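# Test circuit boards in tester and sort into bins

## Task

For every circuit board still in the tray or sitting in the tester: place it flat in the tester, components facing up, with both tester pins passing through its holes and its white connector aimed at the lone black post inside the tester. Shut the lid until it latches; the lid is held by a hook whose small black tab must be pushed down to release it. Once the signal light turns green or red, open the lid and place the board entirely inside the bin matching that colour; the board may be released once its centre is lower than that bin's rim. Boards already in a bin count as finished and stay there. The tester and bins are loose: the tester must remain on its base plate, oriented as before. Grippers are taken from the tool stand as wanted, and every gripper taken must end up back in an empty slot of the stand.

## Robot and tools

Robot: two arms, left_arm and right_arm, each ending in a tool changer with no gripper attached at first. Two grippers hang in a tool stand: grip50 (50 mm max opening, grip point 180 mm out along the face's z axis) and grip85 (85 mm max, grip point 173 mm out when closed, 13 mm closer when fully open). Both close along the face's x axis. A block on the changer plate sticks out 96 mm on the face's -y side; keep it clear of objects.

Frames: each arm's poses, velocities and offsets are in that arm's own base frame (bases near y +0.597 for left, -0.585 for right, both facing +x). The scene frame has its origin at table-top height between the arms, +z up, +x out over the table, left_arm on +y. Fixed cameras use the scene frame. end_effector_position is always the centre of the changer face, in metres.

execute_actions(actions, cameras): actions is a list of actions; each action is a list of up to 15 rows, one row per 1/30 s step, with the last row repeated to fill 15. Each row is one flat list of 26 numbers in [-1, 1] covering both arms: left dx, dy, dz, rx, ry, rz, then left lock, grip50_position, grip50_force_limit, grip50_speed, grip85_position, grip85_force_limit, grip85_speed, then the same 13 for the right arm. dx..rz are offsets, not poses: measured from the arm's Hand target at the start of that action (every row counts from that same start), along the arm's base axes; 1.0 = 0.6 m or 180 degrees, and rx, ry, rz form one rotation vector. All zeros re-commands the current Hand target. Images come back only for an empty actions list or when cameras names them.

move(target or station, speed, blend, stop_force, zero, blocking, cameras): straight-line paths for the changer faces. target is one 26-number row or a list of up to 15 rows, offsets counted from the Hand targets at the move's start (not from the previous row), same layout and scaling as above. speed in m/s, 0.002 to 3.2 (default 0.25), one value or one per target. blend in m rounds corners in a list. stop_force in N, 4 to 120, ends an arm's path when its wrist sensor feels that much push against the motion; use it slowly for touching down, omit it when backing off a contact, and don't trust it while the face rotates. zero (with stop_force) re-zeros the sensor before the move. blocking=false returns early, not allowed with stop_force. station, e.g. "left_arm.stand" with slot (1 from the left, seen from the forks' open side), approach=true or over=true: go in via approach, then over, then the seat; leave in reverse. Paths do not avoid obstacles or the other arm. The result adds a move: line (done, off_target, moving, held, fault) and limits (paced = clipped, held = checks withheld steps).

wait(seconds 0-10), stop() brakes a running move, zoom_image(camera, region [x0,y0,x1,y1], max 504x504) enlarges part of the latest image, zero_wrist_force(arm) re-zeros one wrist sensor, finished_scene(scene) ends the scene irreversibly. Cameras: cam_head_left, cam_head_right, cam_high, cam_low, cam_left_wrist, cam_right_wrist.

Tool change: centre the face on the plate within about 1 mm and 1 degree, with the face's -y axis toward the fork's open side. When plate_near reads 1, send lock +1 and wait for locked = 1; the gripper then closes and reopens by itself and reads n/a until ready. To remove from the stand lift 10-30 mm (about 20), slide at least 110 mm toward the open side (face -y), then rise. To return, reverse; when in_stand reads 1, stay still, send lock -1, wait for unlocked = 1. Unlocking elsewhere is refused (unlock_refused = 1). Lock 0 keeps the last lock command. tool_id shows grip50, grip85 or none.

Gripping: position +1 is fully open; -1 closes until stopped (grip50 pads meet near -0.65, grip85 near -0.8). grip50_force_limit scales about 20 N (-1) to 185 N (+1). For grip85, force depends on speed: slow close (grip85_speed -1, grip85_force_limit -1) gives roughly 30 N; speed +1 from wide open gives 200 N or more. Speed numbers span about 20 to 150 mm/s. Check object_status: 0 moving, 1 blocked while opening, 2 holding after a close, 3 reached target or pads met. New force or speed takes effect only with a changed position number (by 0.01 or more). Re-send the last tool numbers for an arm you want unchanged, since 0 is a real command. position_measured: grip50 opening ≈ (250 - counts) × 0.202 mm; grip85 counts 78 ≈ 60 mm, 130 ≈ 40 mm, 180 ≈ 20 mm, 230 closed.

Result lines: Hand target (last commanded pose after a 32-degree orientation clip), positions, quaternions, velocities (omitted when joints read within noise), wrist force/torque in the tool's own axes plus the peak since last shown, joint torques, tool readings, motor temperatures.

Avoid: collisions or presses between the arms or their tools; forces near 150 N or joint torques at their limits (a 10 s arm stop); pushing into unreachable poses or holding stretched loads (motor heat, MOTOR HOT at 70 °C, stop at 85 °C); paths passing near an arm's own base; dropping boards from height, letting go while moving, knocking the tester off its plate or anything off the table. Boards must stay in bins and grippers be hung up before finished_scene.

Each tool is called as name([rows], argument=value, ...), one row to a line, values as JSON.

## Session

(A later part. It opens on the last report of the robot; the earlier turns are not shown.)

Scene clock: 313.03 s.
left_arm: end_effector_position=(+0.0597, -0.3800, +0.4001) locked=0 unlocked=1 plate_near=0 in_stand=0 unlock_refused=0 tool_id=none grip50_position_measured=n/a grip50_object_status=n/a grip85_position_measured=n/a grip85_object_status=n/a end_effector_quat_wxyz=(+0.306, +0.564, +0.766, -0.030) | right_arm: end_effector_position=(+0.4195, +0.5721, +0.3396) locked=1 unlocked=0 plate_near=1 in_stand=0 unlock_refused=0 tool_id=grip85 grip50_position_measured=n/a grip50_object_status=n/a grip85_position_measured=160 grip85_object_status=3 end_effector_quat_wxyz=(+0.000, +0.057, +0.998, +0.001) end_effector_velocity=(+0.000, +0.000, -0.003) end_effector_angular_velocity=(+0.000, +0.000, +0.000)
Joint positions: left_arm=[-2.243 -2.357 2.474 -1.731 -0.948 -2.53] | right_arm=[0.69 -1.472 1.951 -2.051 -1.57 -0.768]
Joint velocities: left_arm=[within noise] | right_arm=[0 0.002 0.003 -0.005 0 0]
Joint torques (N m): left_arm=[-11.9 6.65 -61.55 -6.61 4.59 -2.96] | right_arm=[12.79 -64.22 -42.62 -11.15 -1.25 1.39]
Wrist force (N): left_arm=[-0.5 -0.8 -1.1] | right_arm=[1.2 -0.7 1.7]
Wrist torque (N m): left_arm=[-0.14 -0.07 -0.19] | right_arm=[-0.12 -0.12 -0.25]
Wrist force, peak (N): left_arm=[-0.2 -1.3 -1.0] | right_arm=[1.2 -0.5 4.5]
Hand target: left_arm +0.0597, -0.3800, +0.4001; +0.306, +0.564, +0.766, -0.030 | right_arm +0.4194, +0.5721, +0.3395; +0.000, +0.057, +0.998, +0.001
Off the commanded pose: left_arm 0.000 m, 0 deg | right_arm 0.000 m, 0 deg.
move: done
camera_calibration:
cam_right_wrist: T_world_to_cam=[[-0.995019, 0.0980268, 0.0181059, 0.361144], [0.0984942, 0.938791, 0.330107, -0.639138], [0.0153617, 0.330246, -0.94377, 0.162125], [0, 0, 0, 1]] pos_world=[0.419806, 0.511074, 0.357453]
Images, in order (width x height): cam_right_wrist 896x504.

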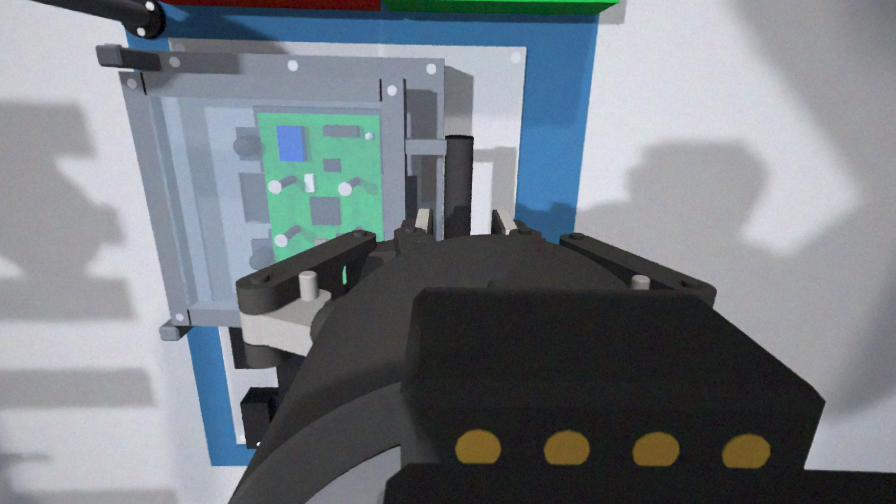

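move([
  [0,0,0,0,0,0,0,1,1,1,1,1,1,0.0663,-0.0077,0,0,0,0,0,1,1,1,-0.8,-1,-1],
], speed=0.1, cameras=["cam_right_wrist"])

move([
  [0,0,0,0,0,0,0,1,1,1,1,1,1,0,0,-0.1,0,0,0,0,1,1,1,-0.8,-1,-1],
], speed=0.02, stop_force=30, cameras=["cam_right_wrist", "cam_left_wrist", "cam_low"])

zoom_image(camera="cam_low", region=[420, 90, 640, 260])

Scene clock: 319.47 s.
left_arm: end_effector_position=(+0.0597, -0.3800, +0.4001) locked=0 unlocked=1 plate_near=0 in_stand=0 unlock_refused=0 tool_id=none grip50_position_measured=n/a grip50_object_status=n/a grip85_position_measured=n/a grip85_object_status=n/a end_effector_quat_wxyz=(+0.306, +0.564, +0.766, -0.030) | right_arm: end_effector_position=(+0.4592, +0.5675, +0.3395) locked=1 unlocked=0 plate_near=1 in_stand=0 unlock_refused=0 tool_id=grip85 grip50_position_measured=n/a grip50_object_status=n/a grip85_position_measured=229 grip85_object_status=3 end_effector_quat_wxyz=(+0.000, +0.057, +0.998, +0.001)
Joint positions: left_arm=[-2.243 -2.357 2.474 -1.731 -0.948 -2.53] | right_arm=[0.649 -1.439 1.914 -2.046 -1.57 -0.808]
Joint torques (N m): left_arm=[-10.1 5.64 -60.88 -6.24 4.15 -2.7] | right_arm=[20.23 -88.91 -42.7 -10.76 1.23 2.78]
Wrist force (N): left_arm=[-0.2 -0.9 -0.9] | right_arm=[0.9 -0.6 0.8]
Wrist torque (N m): left_arm=[-0.16 -0.10 -0.18] | right_arm=[-0.11 -0.10 -0.16]
Wrist force, peak (N): left_arm=[-0.4 -1.2 -1.0] | right_arm=[6.3 -1.2 2.8]
Hand target: left_arm +0.0597, -0.3800, +0.4001; +0.306, +0.564, +0.766, -0.030 | right_arm +0.4592, +0.5675, +0.3395; +0.000, +0.057, +0.998, +0.001
Off the commanded pose: left_arm 0.000 m, 0 deg | right_arm 0.000 m, 0 deg.
move: done
camera_calibration:
cam_right_wrist: T_world_to_cam=[[-0.99502, 0.0980186, 0.018103, 0.401117], [0.0984855, 0.938792, 0.330107, -0.638566], [0.0153617, 0.330246, -0.94377, 0.162878], [0, 0, 0, 1]] pos_world=[0.459506, 0.506374, 0.357253]
Images, in order (width x height): cam_right_wrist 896x504.

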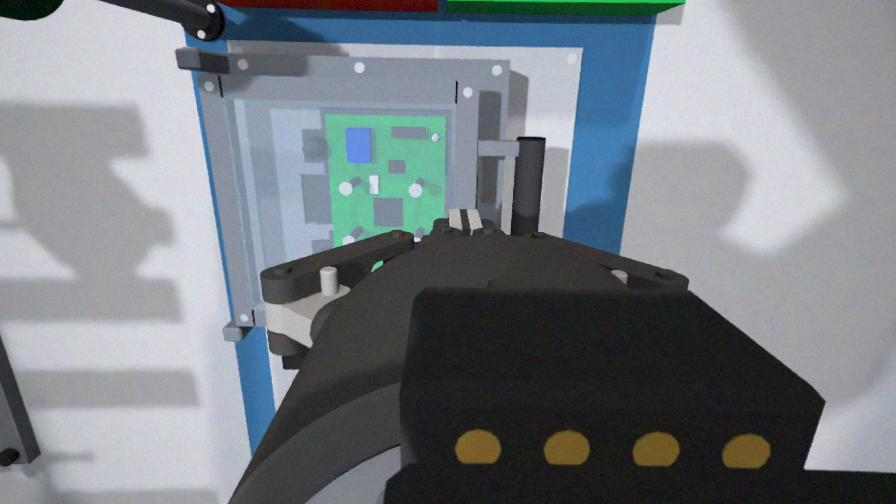

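Scene clock: 323.27 s.
left_arm: end_effector_position=(+0.0597, -0.3800, +0.4001) locked=0 unlocked=1 plate_near=0 in_stand=0 unlock_refused=0 tool_id=none grip50_position_measured=n/a grip50_object_status=n/a grip85_position_measured=n/a grip85_object_status=n/a end_effector_quat_wxyz=(+0.306, +0.564, +0.766, -0.030) | right_arm: end_effector_position=(+0.4592, +0.5675, +0.2878) locked=1 unlocked=0 plate_near=1 in_stand=0 unlock_refused=0 tool_id=grip85 grip50_position_measured=n/a grip50_object_status=n/a grip85_position_measured=229 grip85_object_status=3 end_effector_quat_wxyz=(+0.000, +0.057, +0.998, +0.001)
Joint positions: left_arm=[-2.243 -2.357 2.474 -1.731 -0.948 -2.53] | right_arm=[0.649 -1.393 1.964 -2.142 -1.57 -0.808]
Joint torques (N m): left_arm=[-10 4.72 -61.62 -6.57 4.68 -2.95] | right_arm=[15.19 -74.36 -46.78 0.47 1.07 2.81]
Wrist force (N): left_arm=[-0.4 -0.9 -0.7] | right_arm=[-2.4 1.9 -20.6]
Wrist torque (N m): left_arm=[-0.16 -0.08 -0.19] | right_arm=[-0.51 -0.71 -0.17]
Wrist force, peak (N): left_arm=[-0.3 -1.3 -1.0] | right_arm=[7.4 -6.1 -55.8]
Hand target: left_arm +0.0597, -0.3800, +0.4001; +0.306, +0.564, +0.766, -0.030 | right_arm +0.4592, +0.5675, +0.2878; +0.000, +0.057, +0.998, +0.001 (not the last commanded pose)
Off the commanded pose: left_arm 0.000 m, 0 deg | right_arm 0.008 m, 0 deg.
move: contact (right_arm)
camera_calibration:
cam_left_wrist: T_world_to_cam=[[-0.154969, 0.844323, -0.512936, 0.543254], [0.6695, 0.471556, 0.573938, -0.0416418], [0.726467, -0.254468, -0.638351, 0.153615], [0, 0, 0, 1]] pos_world=[0.000470993, -0.399955, 0.400615]
cam_right_wrist: T_world_to_cam=[[-0.995027, 0.097966, 0.0179791, 0.402109], [0.0983948, 0.938798, 0.330117, -0.621591], [0.0154615, 0.330245, -0.943769, 0.114101], [0, 0, 0, 1]] pos_world=[0.459506, 0.506474, 0.305653]
Images, in order (width x height): cam_low 896x504, cam_left_wrist 896x504, cam_right_wrist 896x504.

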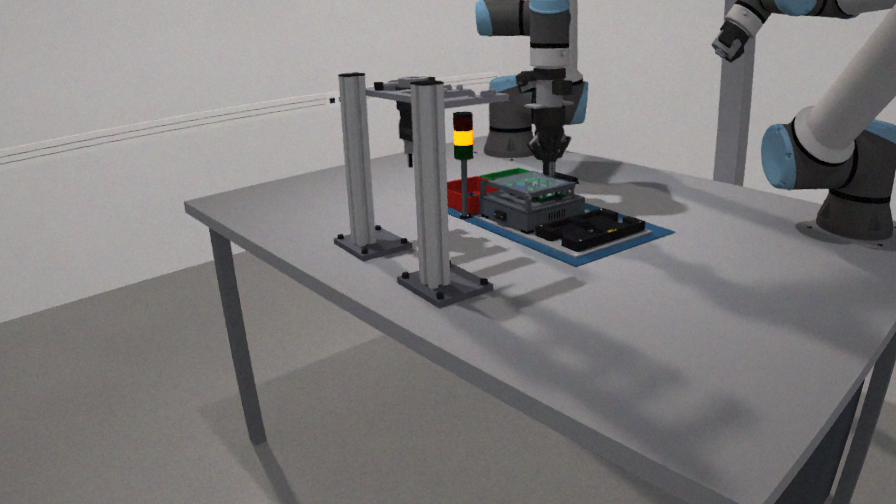

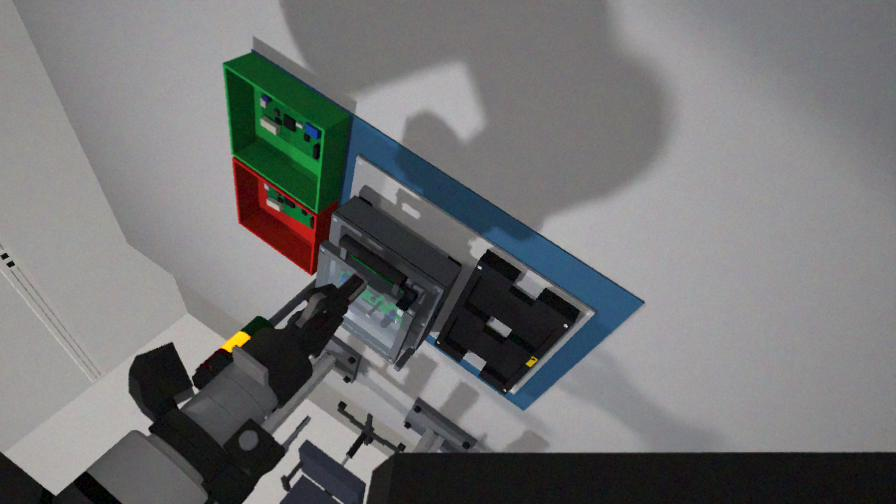

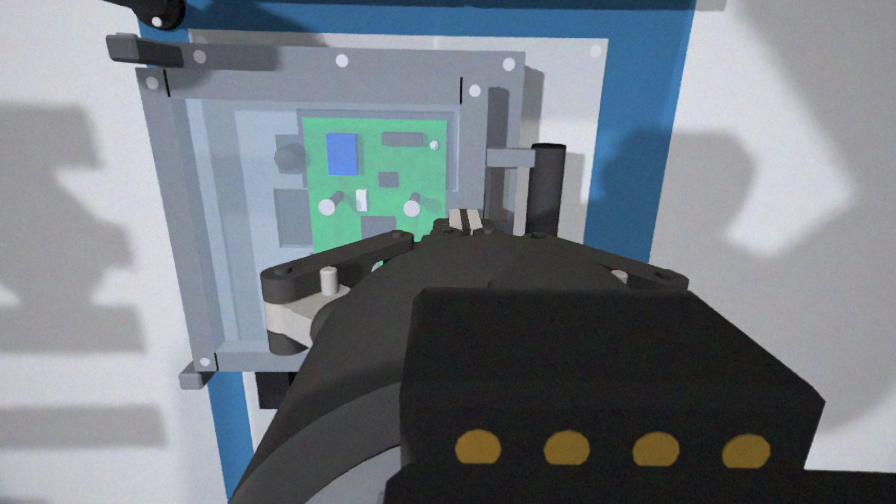

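Scaled by 2.291 from the camera's 896x504 image, which has a finer 1280x720 frame.

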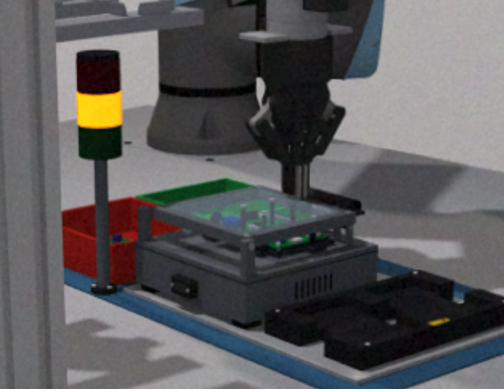

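move([
  [0,0,0,0,0,0,0,1,1,1,1,1,1,0,0,0.12,0,0,0,0,1,1,1,-0.8,-1,-1],
], speed=0.15)

move([
  [0,0,0,0,0,0,0,1,1,1,1,1,1,-0.0320,0.1560,0,0,0,-0.5,0,1,1,1,0.1,-1,-1],
], speed=0.4, cameras=["cam_right_wrist", "cam_low"])

zoom_image(camera="cam_right_wrist", region=[300, 120, 520, 260])

zoom_image(camera="cam_low", region=[420, 90, 640, 260])

Scene clock: 331.43 s.
left_arm: end_effector_position=(+0.0597, -0.3800, +0.4001) locked=0 unlocked=1 plate_near=0 in_stand=0 unlock_refused=0 tool_id=none grip50_position_measured=n/a grip50_object_status=n/a grip85_position_measured=n/a grip85_object_status=n/a end_effector_quat_wxyz=(+0.306, +0.564, +0.766, -0.030) | right_arm: end_effector_position=(+0.4592, +0.5675, +0.3598) locked=1 unlocked=0 plate_near=1 in_stand=0 unlock_refused=0 tool_id=grip85 grip50_position_measured=n/a grip50_object_status=n/a grip85_position_measured=229 grip85_object_status=3 end_effector_quat_wxyz=(+0.000, +0.057, +0.998, +0.001)
Joint positions: left_arm=[-2.243 -2.357 2.474 -1.731 -0.948 -2.53] | right_arm=[0.649 -1.454 1.892 -2.009 -1.57 -0.808]
Joint torques (N m): left_arm=[-11.28 4.99 -61.07 -6.36 4.38 -2.57] | right_arm=[16.87 -76.25 -47.89 -9.53 1.01 2.01]
Wrist force (N): left_arm=[-0.3 -1.1 -1.1] | right_arm=[0.8 -0.9 1.3]
Wrist torque (N m): left_arm=[-0.17 -0.09 -0.18] | right_arm=[-0.14 -0.09 -0.17]
Wrist force, peak (N): left_arm=[-0.4 -1.4 -0.9] | right_arm=[-2.1 1.5 -21.5]
Hand target: left_arm +0.0597, -0.3800, +0.4001; +0.306, +0.564, +0.766, -0.030 | right_arm +0.4592, +0.5675, +0.3598; +0.000, +0.057, +0.998, +0.001
Off the commanded pose: left_arm 0.000 m, 0 deg | right_arm 0.000 m, 0 deg.
move: done

Scene clock: 333.93 s.
left_arm: end_effector_position=(+0.0597, -0.3800, +0.4001) locked=0 unlocked=1 plate_near=0 in_stand=0 unlock_refused=0 tool_id=none grip50_position_measured=n/a grip50_object_status=n/a grip85_position_measured=n/a grip85_object_status=n/a end_effector_quat_wxyz=(+0.306, +0.564, +0.766, -0.030) | right_arm: end_effector_position=(+0.4400, +0.6612, +0.3598) locked=1 unlocked=0 plate_near=1 in_stand=0 unlock_refused=0 tool_id=grip85 grip50_position_measured=n/a grip50_object_status=n/a grip85_position_measured=117 grip85_object_status=3 end_effector_quat_wxyz=(+0.000, +0.746, +0.666, +0.001)
Joint positions: left_arm=[-2.243 -2.357 2.474 -1.731 -0.948 -2.53] | right_arm=[0.763 -1.353 1.771 -1.99 -1.571 0.876]
Joint torques (N m): left_arm=[-10.68 4.21 -61.56 -6.85 4.69 -2.64] | right_arm=[-15.51 -100.72 -42.95 -6.47 -0.64 1.86]
Wrist force (N): left_arm=[-0.3 -1.1 -0.7] | right_arm=[0.8 -0.8 1.2]
Wrist torque (N m): left_arm=[-0.16 -0.09 -0.18] | right_arm=[-0.13 -0.11 -0.11]
Wrist force, peak (N): left_arm=[-0.4 -1.3 -0.8] | right_arm=[2.0 -1.3 1.7]
Hand target: left_arm +0.0597, -0.3800, +0.4001; +0.306, +0.564, +0.766, -0.030 | right_arm +0.4400, +0.6611, +0.3598; +0.000, +0.746, +0.666, +0.001
Off the commanded pose: left_arm 0.000 m, 0 deg | right_arm 0.000 m, 0 deg.
move: done
camera_calibration:
cam_right_wrist: T_world_to_cam=[[0.0975464, 0.995069, 0.0179481, -0.701371], [0.938811, -0.0979873, 0.330201, -0.415632], [0.330331, -0.01536, -0.94374, 0.241404], [0, 0, 0, 1]] pos_world=[0.378873, 0.660894, 0.377653]
Images, in order (width x height): cam_low 896x504, cam_right_wrist 896x504.

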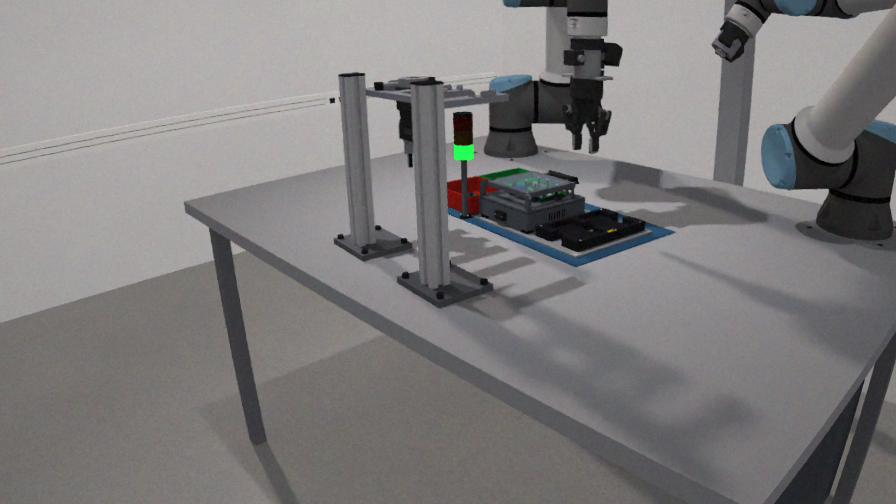

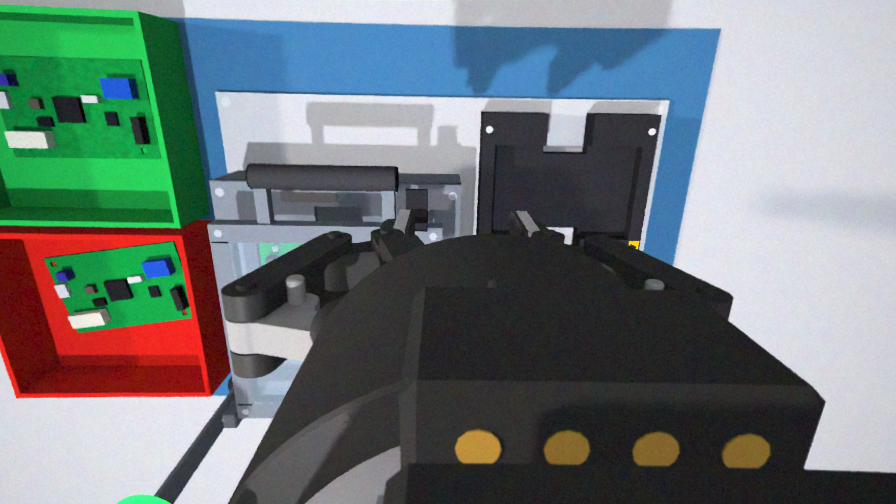

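Scaled by 2.291 from the camera's 896x504 image, which has a finer 1280x720 frame.

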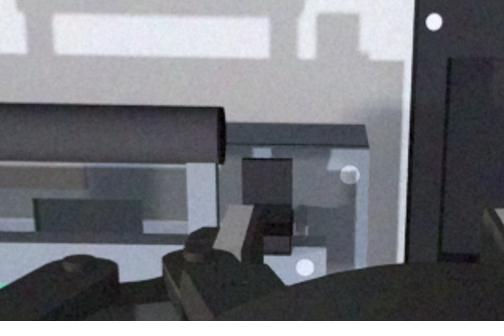

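Scaled by 2.291 from the camera's 896x504 image, which has a finer 1280x720 frame.

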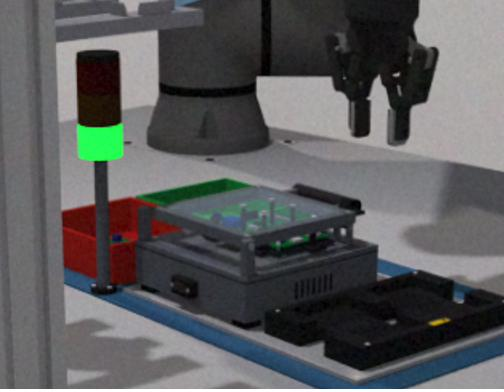

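move([
  [0,0,0,0,0,0,0,1,1,1,1,1,1,0,0,-0.1115,0,0,0,0,1,1,1,0.1,-1,-1],
], speed=0.08, stop_force=12)

move([
  [0,0,0,0,0,0,0,1,1,1,1,1,1,0,0,-0.032,0,0,0,0,1,1,1,0.1,-1,-1],
], speed=0.015, stop_force=15, cameras=["cam_right_wrist", "cam_low"])

zoom_image(camera="cam_low", region=[420, 90, 640, 260])

Scene clock: 339.77 s.
left_arm: end_effector_position=(+0.0597, -0.3800, +0.4001) locked=0 unlocked=1 plate_near=0 in_stand=0 unlock_refused=0 tool_id=none grip50_position_measured=n/a grip50_object_status=n/a grip85_position_measured=n/a grip85_object_status=n/a end_effector_quat_wxyz=(+0.306, +0.564, +0.766, -0.030) | right_arm: end_effector_position=(+0.4400, +0.6611, +0.2929) locked=1 unlocked=0 plate_near=1 in_stand=0 unlock_refused=0 tool_id=grip85 grip50_position_measured=n/a grip50_object_status=n/a grip85_position_measured=117 grip85_object_status=3 end_effector_quat_wxyz=(+0.000, +0.746, +0.666, +0.001)
Joint positions: left_arm=[-2.243 -2.357 2.474 -1.731 -0.948 -2.53] | right_arm=[0.763 -1.301 1.836 -2.107 -1.571 0.876]
Joint torques (N m): left_arm=[-11.59 3.29 -61.2 -6.78 4.71 -3.07] | right_arm=[-15.52 -101.87 -62.94 -3.53 0.45 2.59]
Wrist force (N): left_arm=[-0.3 -1.1 -0.4] | right_arm=[0.7 -1.2 1.3]
Wrist torque (N m): left_arm=[-0.16 -0.09 -0.18] | right_arm=[-0.16 -0.06 -0.14]
Wrist force, peak (N): left_arm=[-0.4 -1.6 -0.8] | right_arm=[0.6 -1.1 5.1]
Hand target: left_arm +0.0597, -0.3800, +0.4001; +0.306, +0.564, +0.766, -0.030 | right_arm +0.4400, +0.6611, +0.2929; +0.000, +0.746, +0.666, +0.001
Off the commanded pose: left_arm 0.000 m, 0 deg | right_arm 0.000 m, 0 deg.
move: done

Scene clock: 341.67 s.
left_arm: end_effector_position=(+0.0597, -0.3800, +0.4001) locked=0 unlocked=1 plate_near=0 in_stand=0 unlock_refused=0 tool_id=none grip50_position_measured=n/a grip50_object_status=n/a grip85_position_measured=n/a grip85_object_status=n/a end_effector_quat_wxyz=(+0.306, +0.564, +0.766, -0.030) | right_arm: end_effector_position=(+0.4400, +0.6611, +0.2812) locked=1 unlocked=0 plate_near=1 in_stand=0 unlock_refused=0 tool_id=grip85 grip50_position_measured=n/a grip50_object_status=n/a grip85_position_measured=117 grip85_object_status=3 end_effector_quat_wxyz=(+0.000, +0.746, +0.666, +0.001)
Joint positions: left_arm=[-2.243 -2.357 2.474 -1.731 -0.948 -2.53] | right_arm=[0.763 -1.291 1.847 -2.127 -1.571 0.876]
Joint torques (N m): left_arm=[-9.05 4.83 -61.08 -6.73 4.61 -2.58] | right_arm=[-14.16 -102.92 -61.91 -3.63 0.28 2.61]
Wrist force (N): left_arm=[-0.2 -0.9 -1.0] | right_arm=[0.7 -1.0 1.4]
Wrist torque (N m): left_arm=[-0.15 -0.09 -0.18] | right_arm=[-0.15 -0.04 -0.14]
Wrist force, peak (N): left_arm=[-0.4 -1.4 -1.1] | right_arm=[1.6 -2.3 -14.9]
Hand target: left_arm +0.0597, -0.3800, +0.4001; +0.306, +0.564, +0.766, -0.030 | right_arm +0.4400, +0.6611, +0.2812; +0.000, +0.746, +0.666, +0.001 (not the last commanded pose)
Off the commanded pose: left_arm 0.000 m, 0 deg | right_arm 0.008 m, 0 deg.
move: contact (right_arm)
camera_calibration:
cam_right_wrist: T_world_to_cam=[[0.097966, 0.995027, 0.0179791, -0.700011], [0.938798, -0.0983948, 0.330117, -0.389484], [0.330245, -0.0154615, -0.943769, 0.1673], [0, 0, 0, 1]] pos_world=[0.378974, 0.660794, 0.299053]
Images, in order (width x height): cam_low 896x504, cam_right_wrist 896x504.

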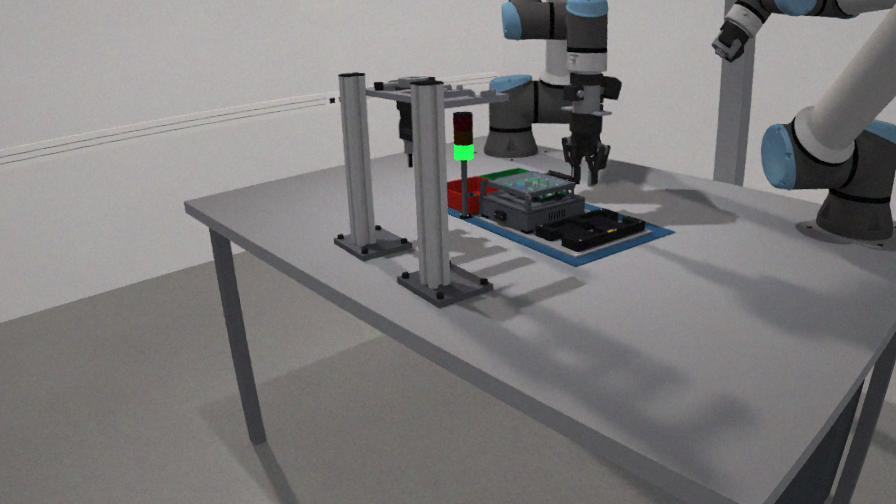

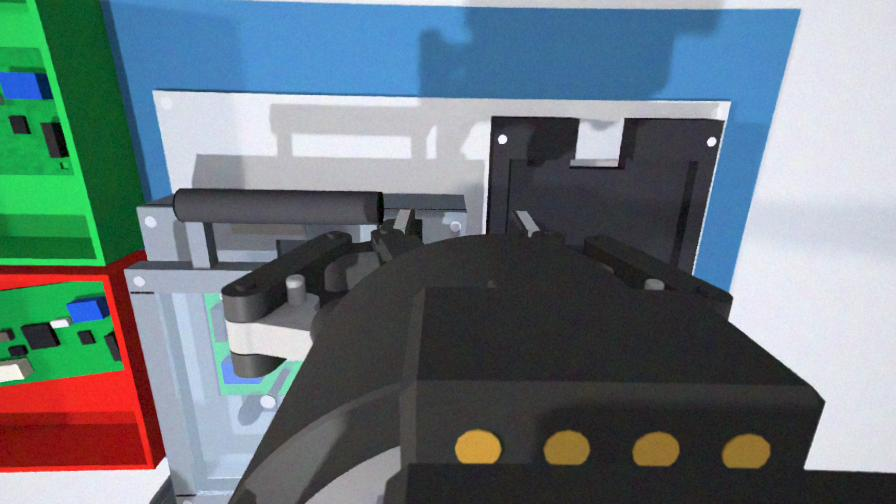

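Scaled by 2.291 from the camera's 896x504 image, which has a finer 1280x720 frame.

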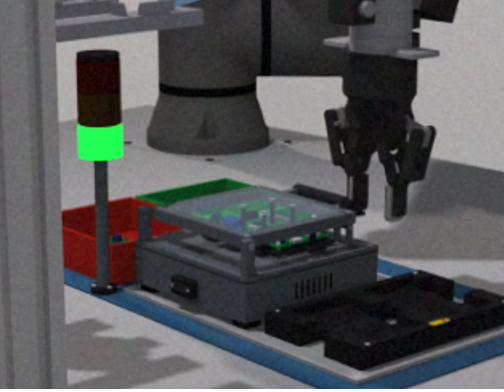

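move([
  [0,0,0,0,0,0,0,1,1,1,1,1,1,0,0,-0.014,0,0,0,0,1,1,1,0.1,-1,-1],
], speed=0.012, stop_force=30, cameras=["cam_right_wrist", "cam_low"])

zoom_image(camera="cam_low", region=[420, 90, 640, 260])

Scene clock: 345.80 s.
left_arm: end_effector_position=(+0.0597, -0.3800, +0.4001) locked=0 unlocked=1 plate_near=0 in_stand=0 unlock_refused=0 tool_id=none grip50_position_measured=n/a grip50_object_status=n/a grip85_position_measured=n/a grip85_object_status=n/a end_effector_quat_wxyz=(+0.306, +0.564, +0.766, -0.030) | right_arm: end_effector_position=(+0.4401, +0.6612, +0.2796) locked=1 unlocked=0 plate_near=1 in_stand=0 unlock_refused=0 tool_id=grip85 grip50_position_measured=n/a grip50_object_status=n/a grip85_position_measured=117 grip85_object_status=3 end_effector_quat_wxyz=(+0.000, +0.746, +0.666, +0.001)
Joint positions: left_arm=[-2.243 -2.357 2.474 -1.731 -0.948 -2.53] | right_arm=[0.763 -1.289 1.848 -2.131 -1.571 0.876]
Joint torques (N m): left_arm=[-7.26 7.21 -61.39 -6.69 4.47 -2.81] | right_arm=[-14.11 -62.84 -53 -2.92 -2.46 0.33]
Wrist force (N): left_arm=[-0.4 -1.3 -1.1] | right_arm=[2.6 -9.6 -20.8]
Wrist torque (N m): left_arm=[-0.18 -0.08 -0.18] | right_arm=[1.21 -0.29 0.07]
Wrist force, peak (N): left_arm=[-0.4 -1.3 -1.1] | right_arm=[-4.9 -18.8 -46.1]
Hand target: left_arm +0.0597, -0.3800, +0.4001; +0.306, +0.564, +0.766, -0.030 | right_arm +0.4401, +0.6612, +0.2796; +0.000, +0.746, +0.666, +0.001 (not the last commanded pose)
Off the commanded pose: left_arm 0.000 m, 0 deg | right_arm 0.007 m, 0 deg.
move: contact (right_arm)
camera_calibration:
cam_right_wrist: T_world_to_cam=[[0.0980487, 0.995012, 0.0183575, -0.700224], [0.938683, -0.0985934, 0.330384, -0.388912], [0.330546, -0.0151619, -0.943668, 0.165322], [0, 0, 0, 1]] pos_world=[0.379074, 0.660894, 0.297354]
Images, in order (width x height): cam_low 896x504, cam_right_wrist 896x504.

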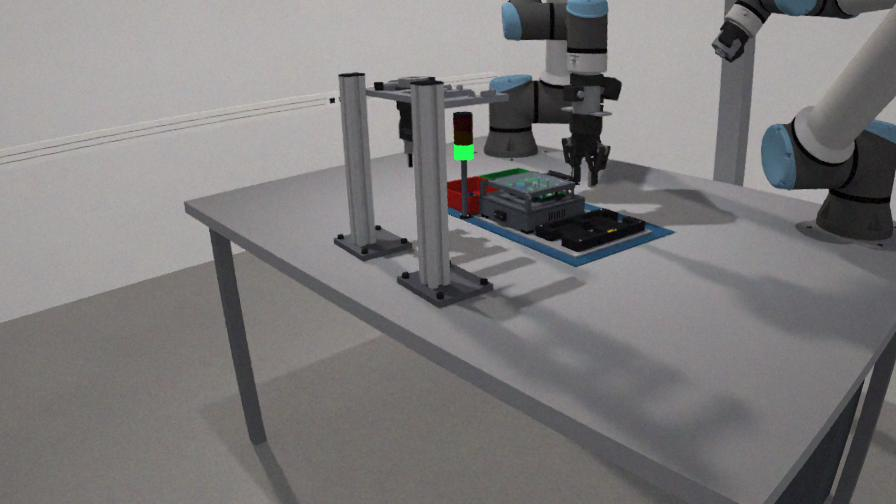

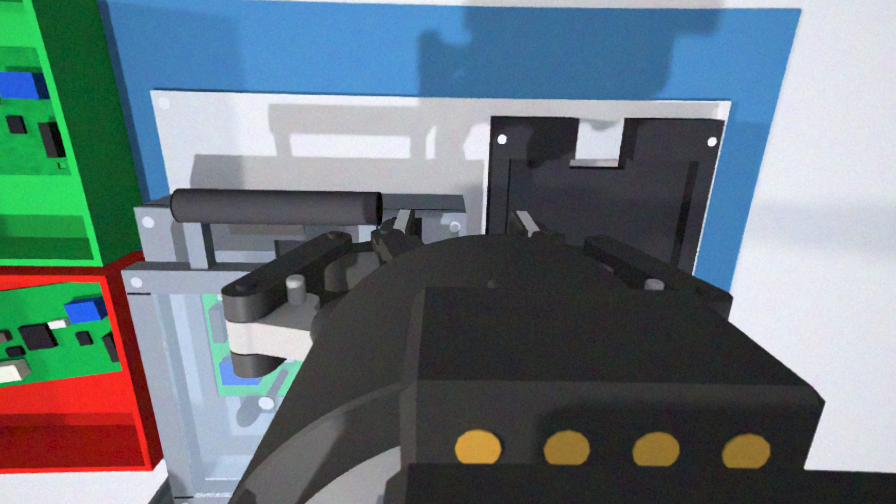

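Scaled by 2.291 from the camera's 896x504 image, which has a finer 1280x720 frame.

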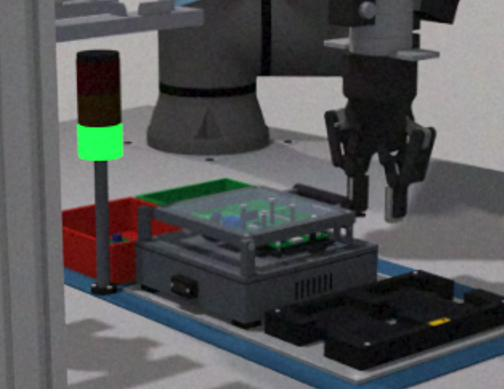

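move([
  [0,0,0,0,0,0,0,1,1,1,1,1,1,0,0,-0.009,0,0,0,0,1,1,1,0.1,-1,-1],
], speed=0.012, stop_force=35, cameras=["cam_right_wrist", "cam_low"])

zoom_image(camera="cam_right_wrist", region=[300, 150, 520, 290])

Scene clock: 351.23 s.
left_arm: end_effector_position=(+0.0597, -0.3800, +0.4001) locked=0 unlocked=1 plate_near=0 in_stand=0 unlock_refused=0 tool_id=none grip50_position_measured=n/a grip50_object_status=n/a grip85_position_measured=n/a grip85_object_status=n/a end_effector_quat_wxyz=(+0.306, +0.564, +0.766, -0.030) | right_arm: end_effector_position=(+0.4402, +0.6612, +0.2790) locked=1 unlocked=0 plate_near=1 in_stand=0 unlock_refused=0 tool_id=grip85 grip50_position_measured=n/a grip50_object_status=n/a grip85_position_measured=117 grip85_object_status=3 end_effector_quat_wxyz=(+0.000, +0.746, +0.666, +0.001)
Joint positions: left_arm=[-2.243 -2.357 2.474 -1.731 -0.948 -2.53] | right_arm=[0.763 -1.289 1.848 -2.132 -1.571 0.876]
Joint torques (N m): left_arm=[-12.24 4.66 -61.87 -6.63 4.83 -2.64] | right_arm=[-13.4 -53.8 -45.98 -4.76 -6.81 -1.79]
Wrist force (N): left_arm=[-0.4 -0.9 -0.9] | right_arm=[0.1 -26.6 -48.6]
Wrist torque (N m): left_arm=[-0.16 -0.08 -0.18] | right_arm=[4.00 -1.46 0.52]
Wrist force, peak (N): left_arm=[-0.5 -1.4 -1.0] | right_arm=[-8.3 -36.8 -71.6]
Hand target: left_arm +0.0597, -0.3800, +0.4001; +0.306, +0.564, +0.766, -0.030 | right_arm +0.4402, +0.6612, +0.2790; +0.000, +0.746, +0.666, +0.001 (not the last commanded pose)
Off the commanded pose: left_arm 0.000 m, 0 deg | right_arm 0.005 m, 0 deg.
move: contact (right_arm)
camera_calibration:
cam_right_wrist: T_world_to_cam=[[0.0979552, 0.995022, 0.0183247, -0.700176], [0.938693, -0.0984944, 0.330385, -0.388816], [0.330545, -0.0151617, -0.943668, 0.164851], [0, 0, 0, 1]] pos_world=[0.379074, 0.660894, 0.296854]
Images, in order (width x height): cam_low 896x504, cam_right_wrist 896x504.

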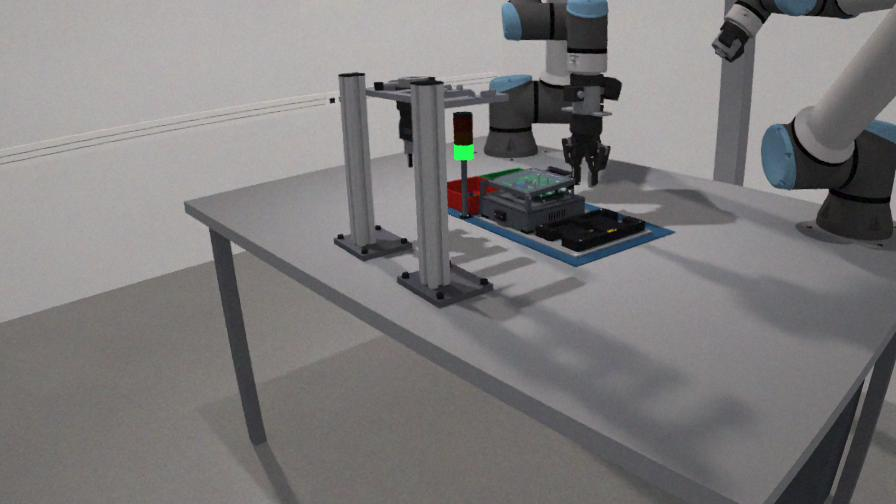

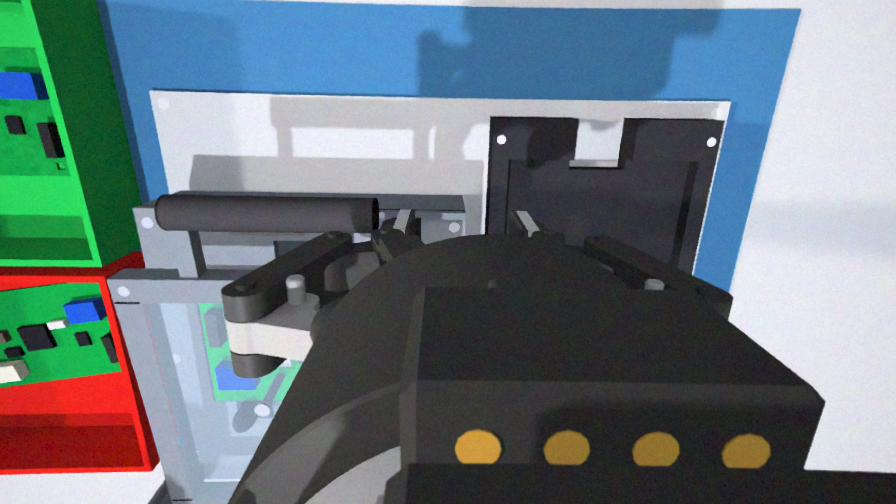

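Scaled by 2.291 from the camera's 896x504 image, which has a finer 1280x720 frame.

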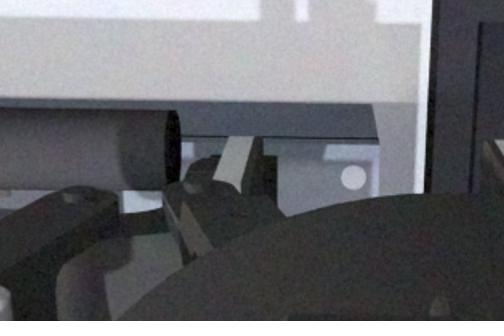

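execute_actions(actions=[])

Scene clock: 366.83 s.
left_arm: end_effector_position=(+0.0597, -0.3800, +0.4001) locked=0 unlocked=1 plate_near=0 in_stand=0 unlock_refused=0 tool_id=none grip50_position_measured=n/a grip50_object_status=n/a grip85_position_measured=n/a grip85_object_status=n/a end_effector_quat_wxyz=(+0.306, +0.564, +0.766, -0.030) | right_arm: end_effector_position=(+0.4402, +0.6612, +0.2790) locked=1 unlocked=0 plate_near=1 in_stand=0 unlock_refused=0 tool_id=grip85 grip50_position_measured=n/a grip50_object_status=n/a grip85_position_measured=117 grip85_object_status=3 end_effector_quat_wxyz=(+0.000, +0.746, +0.666, +0.001)
Joint positions: left_arm=[-2.243 -2.357 2.474 -1.731 -0.948 -2.53] | right_arm=[0.763 -1.289 1.848 -2.132 -1.571 0.876]
Joint velocities: within noise
Joint torques (N m): left_arm=[-8.97 4.65 -61.06 -6.81 4.88 -2.85] | right_arm=[-14.27 -56.45 -45.96 -5.7 -6.85 -1.6]
Motor temperatures (°C): left_arm=[27 26 28 34 32 29] | right_arm=[28 29 28 31 36 29]
Wrist force (N): left_arm=[-0.5 -0.9 -0.7] | right_arm=[-0.3 -26.6 -48.6]
Wrist torque (N m): left_arm=[-0.15 -0.07 -0.19] | right_arm=[4.00 -1.44 0.53]
Wrist force, peak (N): left_arm=[-0.2 -1.2 -1.1] | right_arm=[0.2 -26.7 -49.0]
Hand target: left_arm +0.0597, -0.3800, +0.4001; +0.306, +0.564, +0.766, -0.030 | right_arm +0.4402, +0.6612, +0.2790; +0.000, +0.746, +0.666, +0.001 (not the last commanded pose)
Tool commands: left_gripper/lock=+0.0 left_gripper/grip50_position=+1.0 left_gripper/grip50_force_limit=+1.0 left_gripper/grip50_speed=+1.0 left_gripper/grip85_position=+1.0 left_gripper/grip85_force_limit=+1.0 left_gripper/grip85_speed=+1.0 right_gripper/lock=+0.0 right_gripper/grip50_position=+1.0 right_gripper/grip50_force_limit=+1.0 right_gripper/grip50_speed=+1.0 right_gripper/grip85_position=+0.1 right_gripper/grip85_force_limit=-1.0 right_gripper/grip85_speed=-1.0
Off the commanded pose: left_arm 0.000 m, 0 deg | right_arm 0.005 m, 0 deg.
camera_calibration:
cam_left_wrist: T_world_to_cam=[[-0.154969, 0.844323, -0.512936, 0.543254], [0.6695, 0.471556, 0.573938, -0.0416418], [0.726467, -0.254468, -0.638351, 0.153615], [0, 0, 0, 1]] pos_world=[0.000470993, -0.399955, 0.400615]
cam_right_wrist: T_world_to_cam=[[0.0979552, 0.995022, 0.0183247, -0.700176], [0.938693, -0.0984944, 0.330385, -0.388816], [0.330545, -0.0151617, -0.943668, 0.164851], [0, 0, 0, 1]] pos_world=[0.379074, 0.660894, 0.296854]

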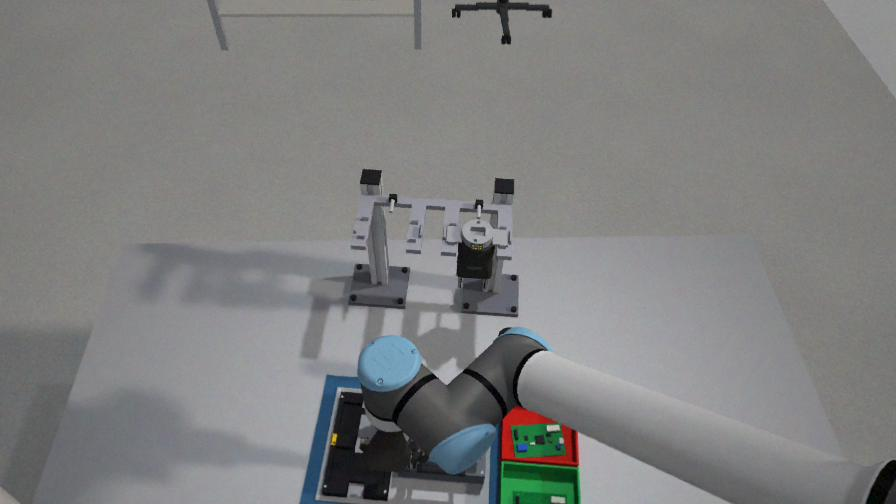

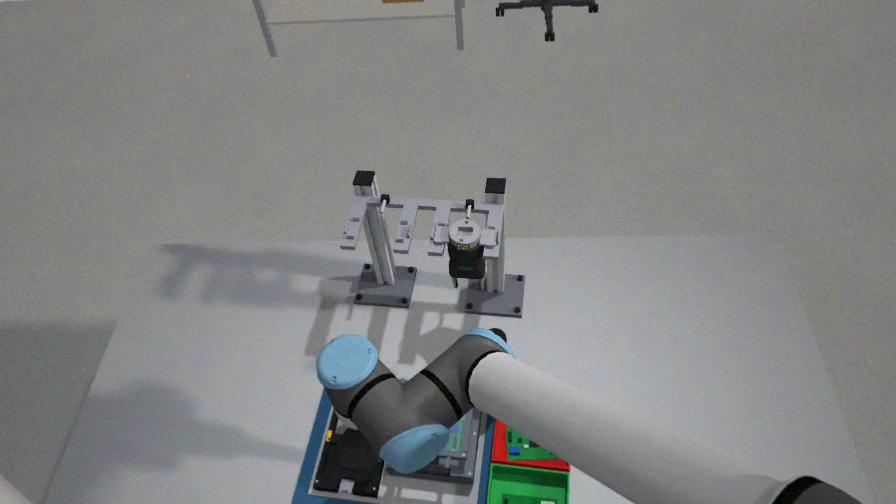

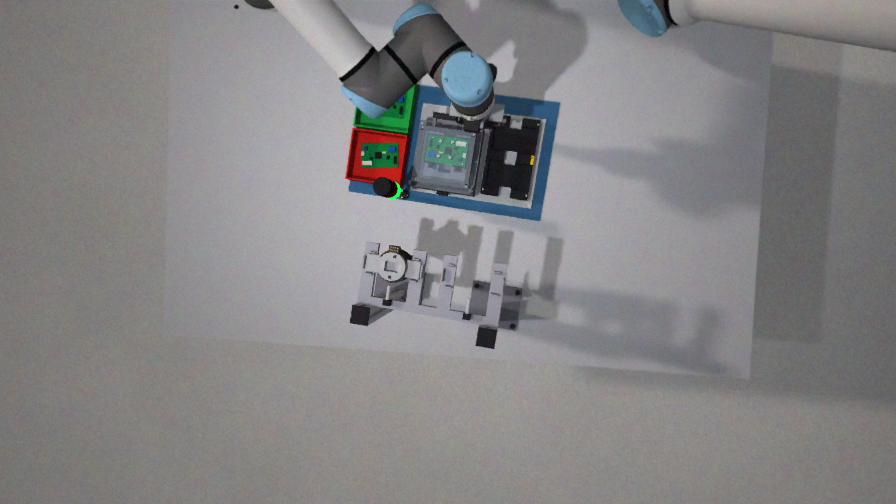

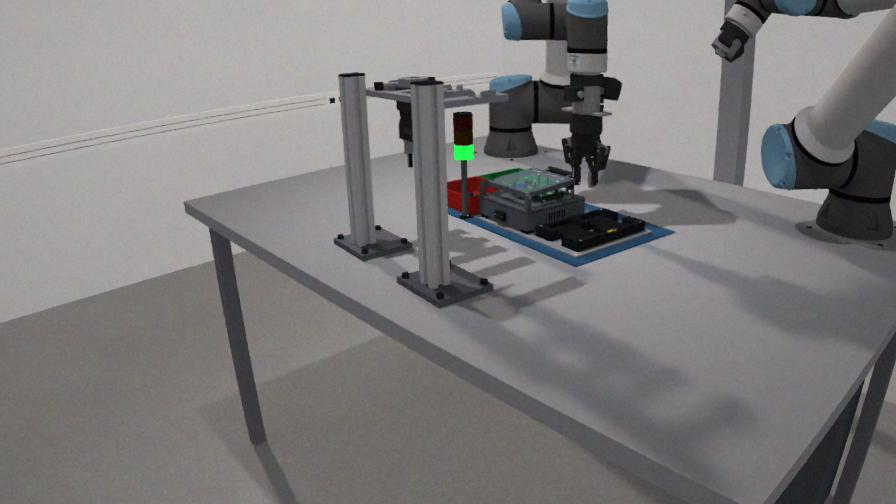

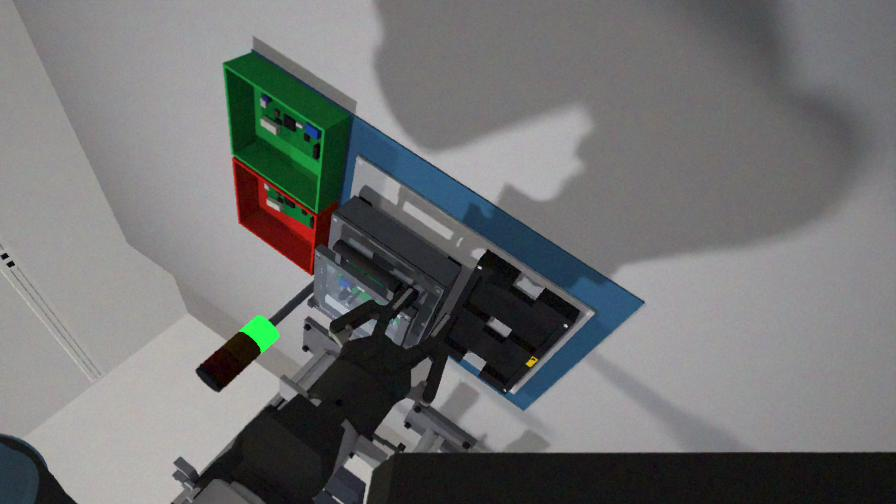

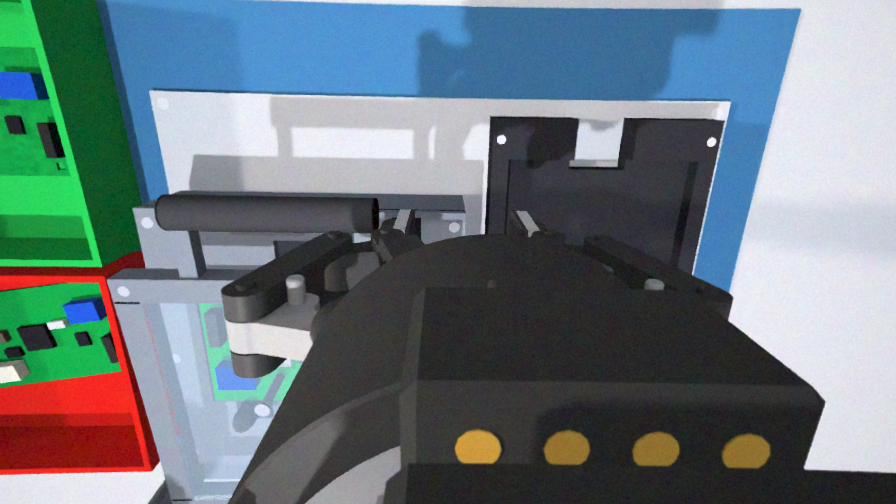

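move([
  [0,0,0,0,0,0,0,1,1,1,1,1,1,0,0,0.0333,0,0,0,0,1,1,1,0.1,-1,-1],
  [0,0,0,0,0,0,0,1,1,1,1,1,1,0,0,0.15,0,0,0,0,1,1,1,0.1,-1,-1],
], speed=[0.05, 0.2], blend=0.004, cameras=["cam_right_wrist", "cam_low"])

Scene clock: 370.60 s.
left_arm: end_effector_position=(+0.0597, -0.3800, +0.4001) locked=0 unlocked=1 plate_near=0 in_stand=0 unlock_refused=0 tool_id=none grip50_position_measured=n/a grip50_object_status=n/a grip85_position_measured=n/a grip85_object_status=n/a end_effector_quat_wxyz=(+0.306, +0.564, +0.766, -0.030) | right_arm: end_effector_position=(+0.4402, +0.6613, +0.3690) locked=1 unlocked=0 plate_near=1 in_stand=0 unlock_refused=0 tool_id=grip85 grip50_position_measured=n/a grip50_object_status=n/a grip85_position_measured=117 grip85_object_status=3 end_effector_quat_wxyz=(+0.000, +0.746, +0.666, +0.001)
Joint positions: left_arm=[-2.243 -2.357 2.474 -1.731 -0.948 -2.53] | right_arm=[0.763 -1.359 1.761 -1.975 -1.571 0.876]
Joint torques (N m): left_arm=[-7.08 5.53 -61.66 -6.93 4.65 -2.74] | right_arm=[-10.77 -89.92 -51.36 -8.71 0.59 -0.83]
Wrist force (N): left_arm=[-0.2 -1.1 -0.7] | right_arm=[0.9 -1.1 1.5]
Wrist torque (N m): left_arm=[-0.17 -0.10 -0.18] | right_arm=[-0.15 -0.12 -0.15]
Wrist force, peak (N): left_arm=[-0.1 -1.2 -1.2] | right_arm=[-0.5 -26.8 -49.2]
Hand target: left_arm +0.0597, -0.3800, +0.4001; +0.306, +0.564, +0.766, -0.030 | right_arm +0.4402, +0.6612, +0.3690; +0.000, +0.746, +0.666, +0.001
Off the commanded pose: left_arm 0.000 m, 0 deg | right_arm 0.000 m, 0 deg.
move: done
camera_calibration:
cam_right_wrist: T_world_to_cam=[[0.0979552, 0.995022, 0.0183247, -0.701823], [0.938693, -0.0984944, 0.330385, -0.418518], [0.330545, -0.0151617, -0.943668, 0.249687], [0, 0, 0, 1]] pos_world=[0.379074, 0.660894, 0.386754]
Images, in order (width x height): cam_low 896x504, cam_right_wrist 896x504.

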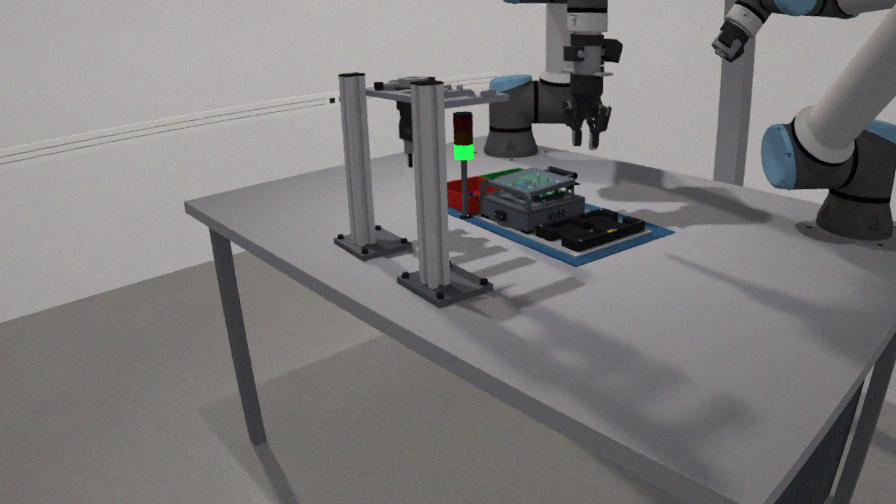

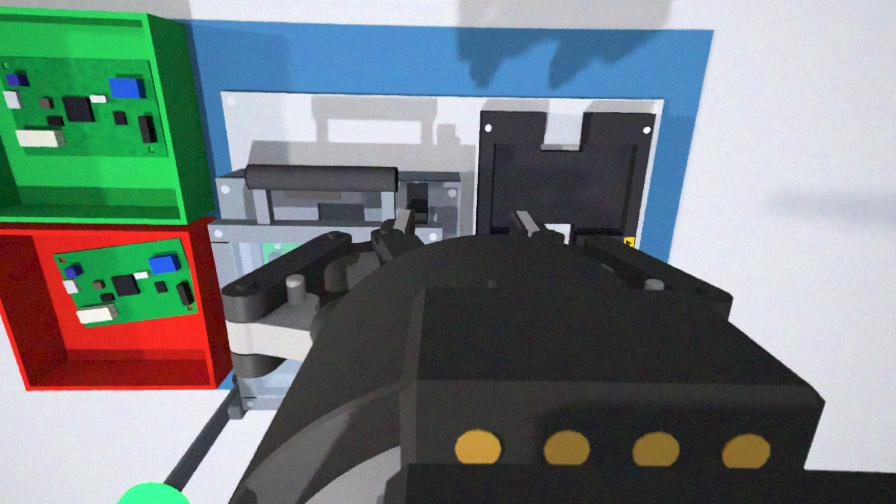

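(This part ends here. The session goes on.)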